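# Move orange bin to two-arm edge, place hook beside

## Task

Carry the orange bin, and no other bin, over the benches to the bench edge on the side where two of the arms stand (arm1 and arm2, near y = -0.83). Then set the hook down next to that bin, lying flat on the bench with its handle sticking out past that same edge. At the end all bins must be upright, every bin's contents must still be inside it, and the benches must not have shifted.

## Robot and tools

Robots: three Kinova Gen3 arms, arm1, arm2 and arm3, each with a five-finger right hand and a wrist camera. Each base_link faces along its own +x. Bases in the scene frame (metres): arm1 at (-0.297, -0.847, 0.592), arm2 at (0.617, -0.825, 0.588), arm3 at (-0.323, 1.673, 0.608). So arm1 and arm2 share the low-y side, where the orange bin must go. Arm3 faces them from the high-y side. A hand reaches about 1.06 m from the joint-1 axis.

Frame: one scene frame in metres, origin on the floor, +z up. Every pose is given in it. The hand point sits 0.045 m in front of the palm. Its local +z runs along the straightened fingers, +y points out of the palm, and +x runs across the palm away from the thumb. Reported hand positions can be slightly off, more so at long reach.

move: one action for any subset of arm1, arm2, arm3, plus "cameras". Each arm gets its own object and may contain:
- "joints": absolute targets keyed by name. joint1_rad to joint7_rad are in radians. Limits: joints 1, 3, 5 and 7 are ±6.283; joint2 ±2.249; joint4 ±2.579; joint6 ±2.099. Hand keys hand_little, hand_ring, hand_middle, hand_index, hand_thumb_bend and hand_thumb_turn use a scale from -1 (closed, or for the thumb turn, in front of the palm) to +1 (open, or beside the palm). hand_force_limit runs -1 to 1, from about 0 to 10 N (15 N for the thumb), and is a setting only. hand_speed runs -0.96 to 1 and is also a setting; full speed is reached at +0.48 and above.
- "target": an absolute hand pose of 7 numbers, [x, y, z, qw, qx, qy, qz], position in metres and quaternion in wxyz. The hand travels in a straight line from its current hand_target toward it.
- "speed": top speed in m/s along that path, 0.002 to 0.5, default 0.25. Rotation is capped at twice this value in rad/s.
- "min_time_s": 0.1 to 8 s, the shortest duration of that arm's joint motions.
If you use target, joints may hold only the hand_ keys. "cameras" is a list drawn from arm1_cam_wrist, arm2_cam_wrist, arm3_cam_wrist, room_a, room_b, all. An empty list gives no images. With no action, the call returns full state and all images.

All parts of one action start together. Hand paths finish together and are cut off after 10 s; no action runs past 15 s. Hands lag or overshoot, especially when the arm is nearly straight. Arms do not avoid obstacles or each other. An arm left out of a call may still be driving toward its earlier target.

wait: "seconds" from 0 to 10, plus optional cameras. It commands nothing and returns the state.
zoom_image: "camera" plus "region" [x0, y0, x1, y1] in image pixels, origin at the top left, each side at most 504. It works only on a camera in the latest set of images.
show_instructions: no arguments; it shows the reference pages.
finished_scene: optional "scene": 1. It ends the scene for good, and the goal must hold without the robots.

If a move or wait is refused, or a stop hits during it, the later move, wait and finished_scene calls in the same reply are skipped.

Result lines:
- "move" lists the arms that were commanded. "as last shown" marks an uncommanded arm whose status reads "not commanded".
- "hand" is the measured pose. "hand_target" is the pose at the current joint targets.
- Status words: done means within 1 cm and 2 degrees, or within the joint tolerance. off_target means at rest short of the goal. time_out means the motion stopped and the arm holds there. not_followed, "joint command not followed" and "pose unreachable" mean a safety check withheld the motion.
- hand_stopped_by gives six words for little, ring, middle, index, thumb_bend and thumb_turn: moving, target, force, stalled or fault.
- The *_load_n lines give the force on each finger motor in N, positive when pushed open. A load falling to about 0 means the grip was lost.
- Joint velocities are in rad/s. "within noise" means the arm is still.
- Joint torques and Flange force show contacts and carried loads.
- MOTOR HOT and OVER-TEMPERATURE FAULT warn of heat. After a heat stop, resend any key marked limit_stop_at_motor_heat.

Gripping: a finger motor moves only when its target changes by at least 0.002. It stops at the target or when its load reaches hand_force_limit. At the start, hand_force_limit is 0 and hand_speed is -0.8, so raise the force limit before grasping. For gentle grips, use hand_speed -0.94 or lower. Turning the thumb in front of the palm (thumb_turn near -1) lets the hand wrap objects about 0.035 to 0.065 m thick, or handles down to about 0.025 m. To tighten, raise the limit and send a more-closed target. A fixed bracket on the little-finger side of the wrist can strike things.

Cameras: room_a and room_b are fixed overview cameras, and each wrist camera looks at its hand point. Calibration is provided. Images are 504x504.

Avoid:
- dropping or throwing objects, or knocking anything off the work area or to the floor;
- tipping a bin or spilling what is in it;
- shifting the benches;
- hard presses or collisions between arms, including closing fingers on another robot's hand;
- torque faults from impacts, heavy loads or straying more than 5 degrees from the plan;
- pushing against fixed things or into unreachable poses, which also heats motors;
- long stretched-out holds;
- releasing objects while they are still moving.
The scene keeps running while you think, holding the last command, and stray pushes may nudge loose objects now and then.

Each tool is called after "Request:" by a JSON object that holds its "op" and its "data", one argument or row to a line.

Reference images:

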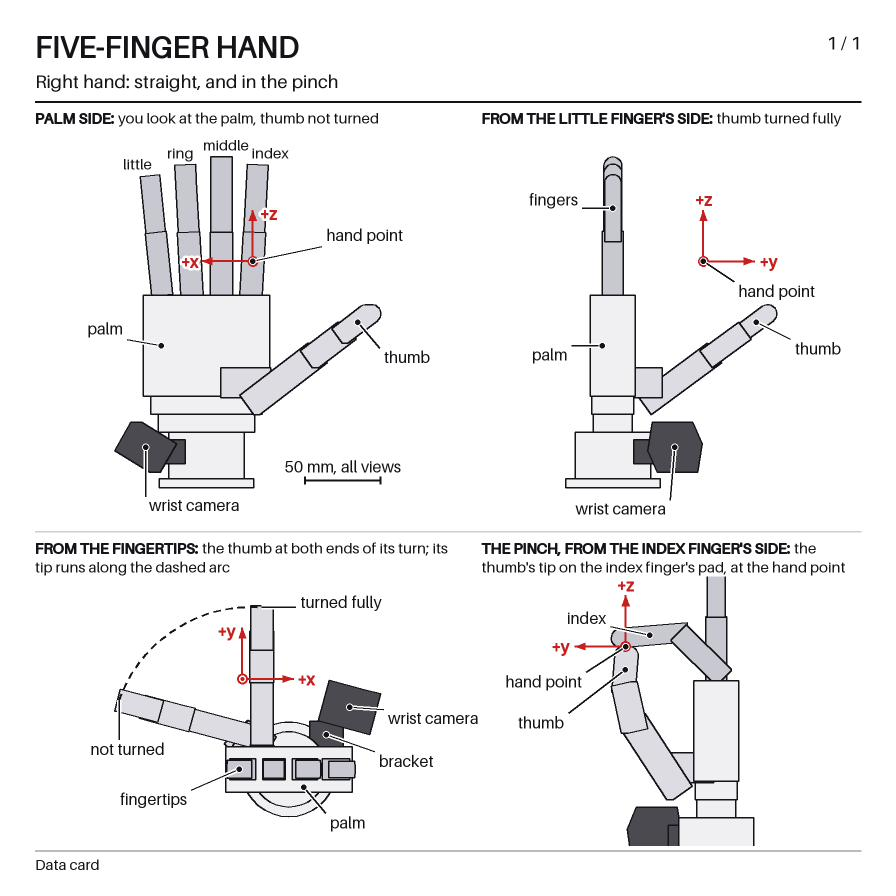

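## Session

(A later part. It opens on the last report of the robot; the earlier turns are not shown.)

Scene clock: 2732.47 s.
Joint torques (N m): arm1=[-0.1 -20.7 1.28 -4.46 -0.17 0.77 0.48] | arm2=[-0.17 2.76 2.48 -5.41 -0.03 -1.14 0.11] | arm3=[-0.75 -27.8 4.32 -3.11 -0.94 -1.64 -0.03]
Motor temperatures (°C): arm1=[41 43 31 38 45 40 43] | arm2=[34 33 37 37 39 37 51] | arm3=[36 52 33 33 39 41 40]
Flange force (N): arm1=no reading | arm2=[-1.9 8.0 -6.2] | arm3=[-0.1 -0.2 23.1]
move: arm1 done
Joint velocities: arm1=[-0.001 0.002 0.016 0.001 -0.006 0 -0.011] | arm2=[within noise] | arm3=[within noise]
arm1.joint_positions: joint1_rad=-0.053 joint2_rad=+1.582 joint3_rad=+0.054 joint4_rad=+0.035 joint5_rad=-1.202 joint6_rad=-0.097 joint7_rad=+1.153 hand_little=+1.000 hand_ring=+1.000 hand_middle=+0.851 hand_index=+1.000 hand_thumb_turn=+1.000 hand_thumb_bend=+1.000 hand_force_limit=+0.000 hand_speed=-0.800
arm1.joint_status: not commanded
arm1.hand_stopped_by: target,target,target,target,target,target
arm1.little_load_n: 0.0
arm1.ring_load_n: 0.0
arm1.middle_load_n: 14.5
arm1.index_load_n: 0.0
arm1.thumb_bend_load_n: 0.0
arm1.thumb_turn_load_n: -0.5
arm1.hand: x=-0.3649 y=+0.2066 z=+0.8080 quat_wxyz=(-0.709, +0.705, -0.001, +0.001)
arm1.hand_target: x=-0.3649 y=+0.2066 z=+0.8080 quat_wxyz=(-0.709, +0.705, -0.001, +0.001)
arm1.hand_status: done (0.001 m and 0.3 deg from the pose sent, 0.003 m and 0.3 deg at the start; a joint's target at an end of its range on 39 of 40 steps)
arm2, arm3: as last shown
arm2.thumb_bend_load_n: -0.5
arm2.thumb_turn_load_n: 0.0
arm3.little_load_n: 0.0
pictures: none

Request:
{"op": "move", "data": {
  "arm1": {"target": [-0.365, 0.2026, 0.808, 0.7071, -0.7071, 0, 0], "speed": 0.01},
  "cameras": ["arm1_cam_wrist"]
}}

Request:
{"op": "move", "data": {
  "arm1": {"target": [-0.365, 0.1986, 0.808, 0.7071, -0.7071, 0, 0], "speed": 0.01},
  "cameras": ["arm1_cam_wrist"]
}}

Scene clock: 2741.07 s.
Joint torques (N m): arm1=[-1.59 -19.98 1.07 -3.78 -0.6 1.92 0.58] | arm2=[-0.17 2.73 2.52 -5.36 0.01 -1.14 0.14] | arm3=[-0.75 -27.78 4.39 -3.1 -0.93 -1.63 0]
Motor temperatures (°C): arm1=[41 43 31 38 45 40 43] | arm2=[34 33 37 37 39 37 51] | arm3=[36 52 33 33 39 41 40]
Flange force (N): arm1=no reading | arm2=[-2.1 8.3 -6.5] | arm3=[-0.2 -0.1 23.2]
move: arm1 done
Joint velocities: within noise
arm1.joint_positions: joint1_rad=-0.048 joint2_rad=+1.506 joint3_rad=-0.046 joint4_rad=+0.202 joint5_rad=-0.590 joint6_rad=-0.157 joint7_rad=+0.637 hand_little=+1.000 hand_ring=+1.000 hand_middle=+0.852 hand_index=+1.000 hand_thumb_turn=+1.000 hand_thumb_bend=+1.000 hand_force_limit=+0.000 hand_speed=-0.800
arm1.joint_status: not commanded
arm1.hand_stopped_by: target,target,target,target,target,target
arm1.little_load_n: 0.0
arm1.ring_load_n: 0.0
arm1.middle_load_n: 17.5
arm1.index_load_n: 0.0
arm1.thumb_bend_load_n: 0.0
arm1.thumb_turn_load_n: -0.5
arm1.hand: x=-0.3650 y=+0.2026 z=+0.8080 quat_wxyz=(-0.707, +0.707, +0.000, +0.000)
arm1.hand_target: x=-0.3650 y=+0.2026 z=+0.8080 quat_wxyz=(-0.707, +0.707, +0.000, +0.000)
arm1.hand_status: done (0.000 m and 0.0 deg from the pose sent, 0.004 m and 0.3 deg at the start)
arm2, arm3: as last shown
arm2.little_load_n: 0.5
arm2.thumb_bend_load_n: 0.0
arm1_cam_wrist: T_world_to_cam=[[0.23675, -0.02815, -0.97116, 0.86991], [-0.82363, -0.53603, -0.18524, -0.04632], [-0.51536, 0.84373, -0.15009, -0.11839]] pos_world=[-0.30511, 0.09956, 0.81847]

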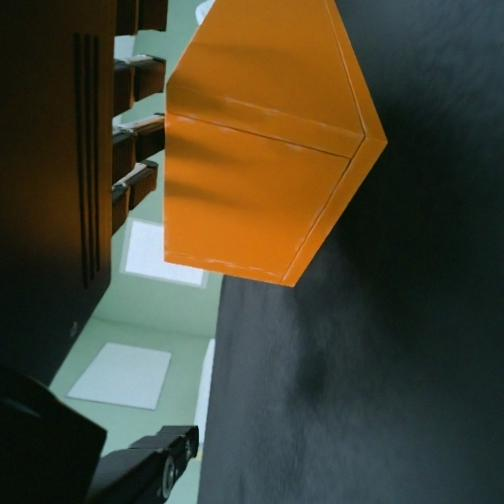

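Scene clock: 2742.07 s.
Joint torques (N m): arm1=[-0.29 -19.2 1.08 -3.18 -0.45 1.99 0.55] | arm2=[-0.18 2.74 2.55 -5.38 -0.01 -1.12 0.15] | arm3=[-0.7 -27.79 4.32 -3.18 -0.93 -1.64 -0.01]
Motor temperatures (°C): arm1=[41 43 31 38 45 40 43] | arm2=[34 33 37 37 39 37 51] | arm3=[36 52 33 33 39 41 40]
Flange force (N): arm1=no reading | arm2=[-2.0 8.4 -6.3] | arm3=[0.0 -0.2 22.5]
move: arm1 done
Joint velocities: within noise
arm1.joint_positions: joint1_rad=-0.042 joint2_rad=+1.468 joint3_rad=-0.092 joint4_rad=+0.291 joint5_rad=-0.442 joint6_rad=-0.204 joint7_rad=+0.533 hand_little=+1.000 hand_ring=+1.000 hand_middle=+0.852 hand_index=+1.000 hand_thumb_turn=+1.000 hand_thumb_bend=+1.000 hand_force_limit=+0.000 hand_speed=-0.800
arm1.joint_status: not commanded
arm1.hand_stopped_by: target,target,target,target,target,target
arm1.little_load_n: 0.0
arm1.ring_load_n: 0.0
arm1.middle_load_n: 19.0
arm1.index_load_n: 0.0
arm1.thumb_bend_load_n: 0.0
arm1.thumb_turn_load_n: 0.0
arm1.hand: x=-0.3650 y=+0.1986 z=+0.8080 quat_wxyz=(-0.707, +0.707, +0.000, +0.000)
arm1.hand_target: x=-0.3650 y=+0.1986 z=+0.8080 quat_wxyz=(-0.707, +0.707, +0.000, +0.000)
arm1.hand_status: done (0.000 m and 0.0 deg from the pose sent, 0.004 m and 0.0 deg at the start)
arm2, arm3: as last shown
arm2.little_load_n: 0.0
arm3.ring_load_n: -0.5
arm3.thumb_bend_load_n: -0.5
arm1_cam_wrist: T_world_to_cam=[[0.23677, -0.02814, -0.97116, 0.8698], [-0.82359, -0.53607, -0.18526, -0.04843], [-0.5154, 0.8437, -0.1501, -0.11502]] pos_world=[-0.30511, 0.09556, 0.81847]

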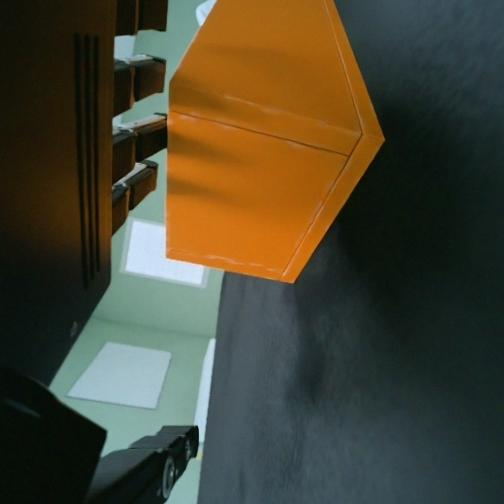

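Request:
{"op": "move", "data": {
  "arm1": {"target": [-0.365, 0.1966, 0.8115, 0.7071, -0.7071, 0, 0], "speed": 0.02}
}}

Request:
{"op": "move", "data": {
  "arm1": {"target": [-0.365, 0.1926, 0.8115, 0.7071, -0.7071, 0, 0], "speed": 0.02}
}}

Request:
{"op": "move", "data": {
  "arm1": {"target": [-0.365, 0.1886, 0.8115, 0.7071, -0.7071, 0, 0], "speed": 0.02},
  "cameras": ["arm1_cam_wrist"]
}}

Scene clock: 2764.77 s.
Joint torques (N m): arm1=[-0.64 -26.6 1.14 -7.9 -0.23 -0.13 0.45] | arm2=[-0.19 2.77 2.54 -5.4 0.02 -1.12 0.14] | arm3=[-0.71 -27.74 4.36 -3.12 -0.95 -1.65 -0.02]
Motor temperatures (°C): arm1=[41 43 31 37 45 40 43] | arm2=[34 33 37 37 39 37 51] | arm3=[36 53 33 33 38 41 39]
Flange force (N): arm1=no reading | arm2=[-1.9 8.3 -6.2] | arm3=[-0.1 0.0 22.9]
move: arm1 done
Joint velocities: within noise
arm1.joint_positions: joint1_rad=-0.039 joint2_rad=+1.448 joint3_rad=-0.103 joint4_rad=+0.327 joint5_rad=-0.413 joint6_rad=-0.219 joint7_rad=+0.513 hand_little=+1.000 hand_ring=+1.000 hand_middle=+0.852 hand_index=+1.000 hand_thumb_turn=+1.000 hand_thumb_bend=+1.000 hand_force_limit=+0.000 hand_speed=-0.800
arm1.joint_status: not commanded
arm1.hand_stopped_by: target,target,target,target,target,target
arm1.little_load_n: 0.0
arm1.ring_load_n: 0.0
arm1.middle_load_n: 8.5
arm1.index_load_n: 0.0
arm1.thumb_bend_load_n: 0.0
arm1.thumb_turn_load_n: -0.5
arm1.hand: x=-0.3650 y=+0.1966 z=+0.8115 quat_wxyz=(-0.707, +0.707, +0.000, +0.000)
arm1.hand_target: x=-0.3650 y=+0.1966 z=+0.8115 quat_wxyz=(-0.707, +0.707, +0.000, +0.000)
arm1.hand_status: done (0.000 m and 0.0 deg from the pose sent, 0.004 m and 0.0 deg at the start)
arm2, arm3: as last shown
arm3.ring_load_n: 0.0
arm3.index_load_n: 0.5
arm3.thumb_bend_load_n: 0.0
pictures: none

Scene clock: 2765.73 s.
Joint torques (N m): arm1=[-0.54 -26.6 1.11 -7.87 -0.24 -0.16 0.44] | arm2=[-0.18 2.71 2.51 -5.38 0.03 -1.15 0.13] | arm3=[-0.68 -27.79 4.33 -3.09 -0.95 -1.65 0.02]
Motor temperatures (°C): arm1=[41 43 31 37 45 40 43] | arm2=[34 33 37 37 39 37 51] | arm3=[36 53 33 33 38 41 39]
Flange force (N): arm1=no reading | arm2=[-2.1 8.2 -6.4] | arm3=[0.0 -0.1 23.2]
move: arm1 done
Joint velocities: within noise
arm1.joint_positions: joint1_rad=-0.033 joint2_rad=+1.422 joint3_rad=-0.125 joint4_rad=+0.388 joint5_rad=-0.356 joint6_rad=-0.254 joint7_rad=+0.476 hand_little=+1.000 hand_ring=+1.000 hand_middle=+0.852 hand_index=+1.000 hand_thumb_turn=+1.000 hand_thumb_bend=+1.000 hand_force_limit=+0.000 hand_speed=-0.800
arm1.joint_status: not commanded
arm1.hand_stopped_by: target,target,target,target,target,target
arm1.little_load_n: 0.0
arm1.ring_load_n: 0.0
arm1.middle_load_n: 8.5
arm1.index_load_n: 0.0
arm1.thumb_bend_load_n: 0.0
arm1.thumb_turn_load_n: 0.0
arm1.hand: x=-0.3650 y=+0.1926 z=+0.8115 quat_wxyz=(-0.707, +0.707, +0.000, +0.000)
arm1.hand_target: x=-0.3650 y=+0.1926 z=+0.8115 quat_wxyz=(-0.707, +0.707, +0.000, +0.000)
arm1.hand_status: done (0.000 m and 0.0 deg from the pose sent, 0.004 m and 0.0 deg at the start)
arm2.joint_positions: joint1_rad=+0.380 joint2_rad=-0.563 joint3_rad=-0.130 joint4_rad=+1.320 joint5_rad=+0.042 joint6_rad=+1.929 joint7_rad=-1.875 hand_little=+1.000 hand_ring=+1.000 hand_middle=+1.000 hand_index=+1.000 hand_thumb_turn=+1.000 hand_thumb_bend=+1.000 hand_force_limit=+0.000 hand_speed=-0.800
arm2.joint_status: not commanded
arm2.hand_stopped_by: target,target,target,target,target,target
arm2.little_load_n: 0.0
arm2.ring_load_n: 0.0
arm2.middle_load_n: 0.0
arm2.index_load_n: 0.0
arm2.thumb_bend_load_n: 0.0
arm2.thumb_turn_load_n: -0.5
arm2.hand: x=+0.6451 y=-0.6386 z=+1.1815 quat_wxyz=(-0.189, +0.446, -0.867, -0.117)
arm2.hand_target: x=+0.6451 y=-0.6386 z=+1.1815 quat_wxyz=(-0.189, +0.446, -0.867, -0.117)
arm2.hand_status: not commanded
arm3: as last shown
arm3.index_load_n: 0.0
pictures: none

Scene clock: 2766.70 s.
Joint torques (N m): arm1=[-0.48 -26.53 0.9 -7.79 -0.27 -0.21 0.43] | arm2=[-0.21 2.72 2.55 -5.39 0.02 -1.12 0.11] | arm3=[-0.73 -27.74 4.4 -3.11 -0.92 -1.61 -0.01]
Motor temperatures (°C): arm1=[41 43 31 37 45 40 43] | arm2=[34 33 37 37 39 37 51] | arm3=[36 54 33 33 38 41 39]
Flange force (N): arm1=no reading | arm2=[-2.0 8.4 -6.3] | arm3=[-0.2 -0.1 22.9]
move: arm1 done
Joint velocities: within noise
arm1.joint_positions: joint1_rad=-0.028 joint2_rad=+1.400 joint3_rad=-0.141 joint4_rad=+0.441 joint5_rad=-0.319 joint6_rad=-0.284 joint7_rad=+0.452 hand_little=+1.000 hand_ring=+1.000 hand_middle=+0.852 hand_index=+1.000 hand_thumb_turn=+1.000 hand_thumb_bend=+1.000 hand_force_limit=+0.000 hand_speed=-0.800
arm1.joint_status: not commanded
arm1.hand_stopped_by: target,target,target,target,target,target
arm1.little_load_n: 0.0
arm1.ring_load_n: 0.0
arm1.middle_load_n: 8.5
arm1.index_load_n: 0.0
arm1.thumb_bend_load_n: 0.0
arm1.thumb_turn_load_n: -0.5
arm1.hand: x=-0.3650 y=+0.1886 z=+0.8115 quat_wxyz=(-0.707, +0.707, +0.000, +0.000)
arm1.hand_target: x=-0.3650 y=+0.1886 z=+0.8115 quat_wxyz=(-0.707, +0.707, +0.000, +0.000)
arm1.hand_status: done (0.000 m and 0.0 deg from the pose sent, 0.004 m and 0.0 deg at the start)
arm2: as last shown
arm2.thumb_turn_load_n: 0.0
arm3.joint_positions: joint1_rad=-0.459 joint2_rad=+1.443 joint3_rad=+0.925 joint4_rad=+0.764 joint5_rad=-0.012 joint6_rad=-0.381 joint7_rad=-4.063 hand_little=+1.000 hand_ring=+1.000 hand_middle=+1.000 hand_index=+1.000 hand_thumb_turn=+1.000 hand_thumb_bend=+1.000 hand_force_limit=+0.000 hand_speed=-0.800
arm3.joint_status: not commanded
arm3.hand_stopped_by: target,target,target,target,target,target
arm3.little_load_n: -0.5
arm3.ring_load_n: 0.0
arm3.middle_load_n: 0.0
arm3.index_load_n: 0.0
arm3.thumb_bend_load_n: 0.0
arm3.thumb_turn_load_n: 0.0
arm3.hand: x=-0.3350 y=+0.6600 z=+0.8800 quat_wxyz=(-0.669, -0.743, +0.000, +0.000)
arm3.hand_target: x=-0.3350 y=+0.6600 z=+0.8800 quat_wxyz=(-0.669, -0.743, +0.000, +0.000)
arm3.hand_status: not commanded
arm1_cam_wrist: T_world_to_cam=[[0.23677, -0.02814, -0.97116, 0.87291], [-0.82359, -0.53607, -0.18526, -0.05315], [-0.5154, 0.8437, -0.1501, -0.10606]] pos_world=[-0.30511, 0.08556, 0.82197]

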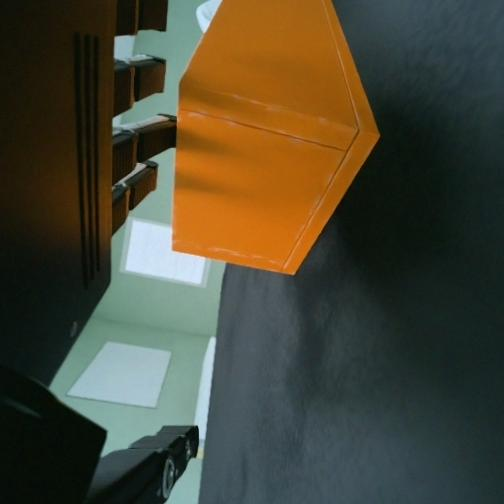

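Request:
{"op": "move", "data": {
  "arm1": {"target": [-0.365, 0.2056, 0.8115, 0.7071, -0.7071, 0, 0], "speed": 0.03}
}}

Request:
{"op": "move", "data": {
  "arm1": {"target": [-0.370, 0.2056, 0.8115, 0.7071, -0.7071, 0, 0], "speed": 0.03}
}}

Request:
{"op": "move", "data": {
  "arm1": {"target": [-0.375, 0.2056, 0.8115, 0.7071, -0.7071, 0, 0], "speed": 0.03}
}}

Request:
{"op": "move", "data": {
  "arm1": {"target": [-0.380, 0.2056, 0.8115, 0.7071, -0.7071, 0, 0], "speed": 0.03},
  "cameras": ["arm1_cam_wrist"]
}}

Scene clock: 2838.50 s.
Joint torques (N m): arm1=[-0.67 -28.52 1.43 -9.3 0.03 -0.17 0.35] | arm2=[-0.16 2.72 2.55 -5.37 0 -1.14 0.13] | arm3=[-0.69 -27.79 4.34 -3.11 -0.93 -1.64 -0.03]
Motor temperatures (°C): arm1=[41 45 31 37 45 40 43] | arm2=[34 33 37 37 39 37 51] | arm3=[36 56 33 33 38 41 39]
Flange force (N): arm1=no reading | arm2=[-2.1 8.3 -6.5] | arm3=[0.0 -0.2 23.0]
move: arm1 done
Joint velocities: arm1=[0 0.002 0.001 -0.003 -0.016 0.001 0.014] | arm2=[within noise] | arm3=[within noise]
arm1.joint_positions: joint1_rad=-0.052 joint2_rad=+1.548 joint3_rad=+0.004 joint4_rad=+0.096 joint5_rad=-0.956 joint6_rad=-0.107 joint7_rad=+0.955 hand_little=+1.000 hand_ring=+1.000 hand_middle=+0.851 hand_index=+1.000 hand_thumb_turn=+1.000 hand_thumb_bend=+1.000 hand_force_limit=+0.000 hand_speed=-0.800
arm1.joint_status: not commanded
arm1.hand_stopped_by: target,target,target,target,target,target
arm1.little_load_n: 0.0
arm1.ring_load_n: -0.5
arm1.middle_load_n: 5.0
arm1.index_load_n: 0.0
arm1.thumb_bend_load_n: 0.0
arm1.thumb_turn_load_n: -0.5
arm1.hand: x=-0.3650 y=+0.2055 z=+0.8115 quat_wxyz=(-0.707, +0.707, +0.000, +0.000)
arm1.hand_target: x=-0.3650 y=+0.2055 z=+0.8115 quat_wxyz=(-0.707, +0.707, +0.000, +0.000)
arm1.hand_status: done (0.000 m and 0.0 deg from the pose sent, 0.017 m and 0.0 deg at the start)
arm2, arm3: as last shown
arm3.little_load_n: 0.0
pictures: none

Scene clock: 2841.23 s.
Joint torques (N m): arm1=[-1.02 -28.07 1.35 -8.87 -0.14 0.08 0.59] | arm2=[-0.23 2.74 2.52 -5.35 0.04 -1.13 0.13] | arm3=[-0.69 -27.8 4.36 -3.09 -0.93 -1.64 -0.01]
Motor temperatures (°C): arm1=[41 45 31 37 45 40 43] | arm2=[34 33 37 37 39 37 51] | arm3=[36 56 33 33 38 41 39]
Flange force (N): arm1=no reading | arm2=[-2.0 8.3 -6.5] | arm3=[0.0 -0.2 23.2]
move: arm1 done
Joint velocities: arm1=[0.001 0.003 0 -0.004 -0.017 0.001 0.017] | arm2=[within noise] | arm3=[within noise]
arm1.joint_positions: joint1_rad=-0.059 joint2_rad=+1.555 joint3_rad=+0.006 joint4_rad=+0.080 joint5_rad=-1.064 joint6_rad=-0.108 joint7_rad=+1.062 hand_little=+1.000 hand_ring=+1.000 hand_middle=+0.851 hand_index=+1.000 hand_thumb_turn=+1.000 hand_thumb_bend=+1.000 hand_force_limit=+0.000 hand_speed=-0.800
arm1.joint_status: not commanded
arm1.hand_stopped_by: target,target,target,target,target,target
arm1.little_load_n: 0.0
arm1.ring_load_n: 0.0
arm1.middle_load_n: 6.5
arm1.index_load_n: 0.0
arm1.thumb_bend_load_n: 0.0
arm1.thumb_turn_load_n: -0.5
arm1.hand: x=-0.3700 y=+0.2055 z=+0.8115 quat_wxyz=(-0.707, +0.707, +0.000, +0.000)
arm1.hand_target: x=-0.3700 y=+0.2055 z=+0.8115 quat_wxyz=(-0.707, +0.707, +0.000, +0.000)
arm1.hand_status: done (0.000 m and 0.0 deg from the pose sent, 0.005 m and 0.0 deg at the start)
arm2, arm3: as last shown
pictures: none

Scene clock: 2844.93 s.
Joint torques (N m): arm1=[-0.9 -27 0.99 -8.43 -0.11 0.2 0.51] | arm2=[-0.21 2.76 2.49 -5.4 -0.01 -1.11 0.14] | arm3=[-0.68 -27.84 4.33 -3.13 -0.94 -1.64 -0.02]
Motor temperatures (°C): arm1=[41 45 31 37 45 40 43] | arm2=[34 33 37 37 39 37 51] | arm3=[36 56 33 33 38 41 39]
Flange force (N): arm1=no reading | arm2=[-2.0 8.2 -6.2] | arm3=[0.0 -0.3 22.9]
move: arm1 done
Joint velocities: arm1=[-0.001 0.002 -0.003 -0.002 -0.016 0 0.018] | arm2=[within noise] | arm3=[within noise]
arm1.joint_positions: joint1_rad=-0.065 joint2_rad=+1.564 joint3_rad=-0.007 joint4_rad=+0.057 joint5_rad=-1.189 joint6_rad=-0.108 joint7_rad=+1.201 hand_little=+1.000 hand_ring=+1.000 hand_middle=+0.851 hand_index=+1.000 hand_thumb_turn=+1.000 hand_thumb_bend=+1.000 hand_force_limit=+0.000 hand_speed=-0.800
arm1.joint_status: not commanded
arm1.hand_stopped_by: target,target,target,target,target,target
arm1.little_load_n: 0.0
arm1.ring_load_n: 0.0
arm1.middle_load_n: 7.5
arm1.index_load_n: -0.5
arm1.thumb_bend_load_n: 0.0
arm1.thumb_turn_load_n: 0.0
arm1.hand: x=-0.3750 y=+0.2055 z=+0.8115 quat_wxyz=(-0.707, +0.707, +0.000, +0.000)
arm1.hand_target: x=-0.3750 y=+0.2055 z=+0.8115 quat_wxyz=(-0.707, +0.707, +0.000, +0.000)
arm1.hand_status: done (0.000 m and 0.0 deg from the pose sent, 0.005 m and 0.0 deg at the start)
arm2, arm3: as last shown
pictures: none

Scene clock: 2847.77 s.
Joint torques (N m): arm1=[-1.66 -26.64 1.34 -7.77 -0.09 0.55 0.43] | arm2=[-0.17 2.69 2.53 -5.37 -0.03 -1.15 0.13] | arm3=[-0.71 -27.85 4.35 -3.1 -0.92 -1.64 -0.01]
Motor temperatures (°C): arm1=[41 45 31 37 45 40 43] | arm2=[34 33 37 37 39 37 51] | arm3=[36 56 33 33 38 41 39]
Flange force (N): arm1=no reading | arm2=[-2.1 8.2 -6.5] | arm3=[0.0 -0.3 23.3]
move: arm1 done
Joint velocities: arm1=[0.001 0.001 0 -0.002 -0.012 0.001 0.012] | arm2=[within noise] | arm3=[within noise]
arm1.joint_positions: joint1_rad=-0.072 joint2_rad=+1.572 joint3_rad=-0.026 joint4_rad=+0.038 joint5_rad=-1.284 joint6_rad=-0.112 joint7_rad=+1.315 hand_little=+1.000 hand_ring=+1.000 hand_middle=+0.851 hand_index=+1.000 hand_thumb_turn=+1.000 hand_thumb_bend=+1.000 hand_force_limit=+0.000 hand_speed=-0.800
arm1.joint_status: not commanded
arm1.hand_stopped_by: target,target,target,target,target,target
arm1.little_load_n: 0.0
arm1.ring_load_n: 0.0
arm1.middle_load_n: 8.0
arm1.index_load_n: 0.0
arm1.thumb_bend_load_n: 0.0
arm1.thumb_turn_load_n: -0.5
arm1.hand: x=-0.3800 y=+0.2053 z=+0.8115 quat_wxyz=(-0.707, +0.707, +0.000, +0.000)
arm1.hand_target: x=-0.3800 y=+0.2053 z=+0.8115 quat_wxyz=(-0.707, +0.707, +0.000, +0.000)
arm1.hand_status: done (0.000 m and 0.0 deg from the pose sent, 0.005 m and 0.0 deg at the start)
arm2, arm3: as last shown
arm2.index_load_n: -0.5
arm1_cam_wrist: T_world_to_cam=[[0.23675, -0.02761, -0.97118, 0.87689], [-0.82368, -0.53584, -0.18556, -0.05635], [-0.51527, 0.84387, -0.1496, -0.12827]] pos_world=[-0.32011, 0.10226, 0.82197]

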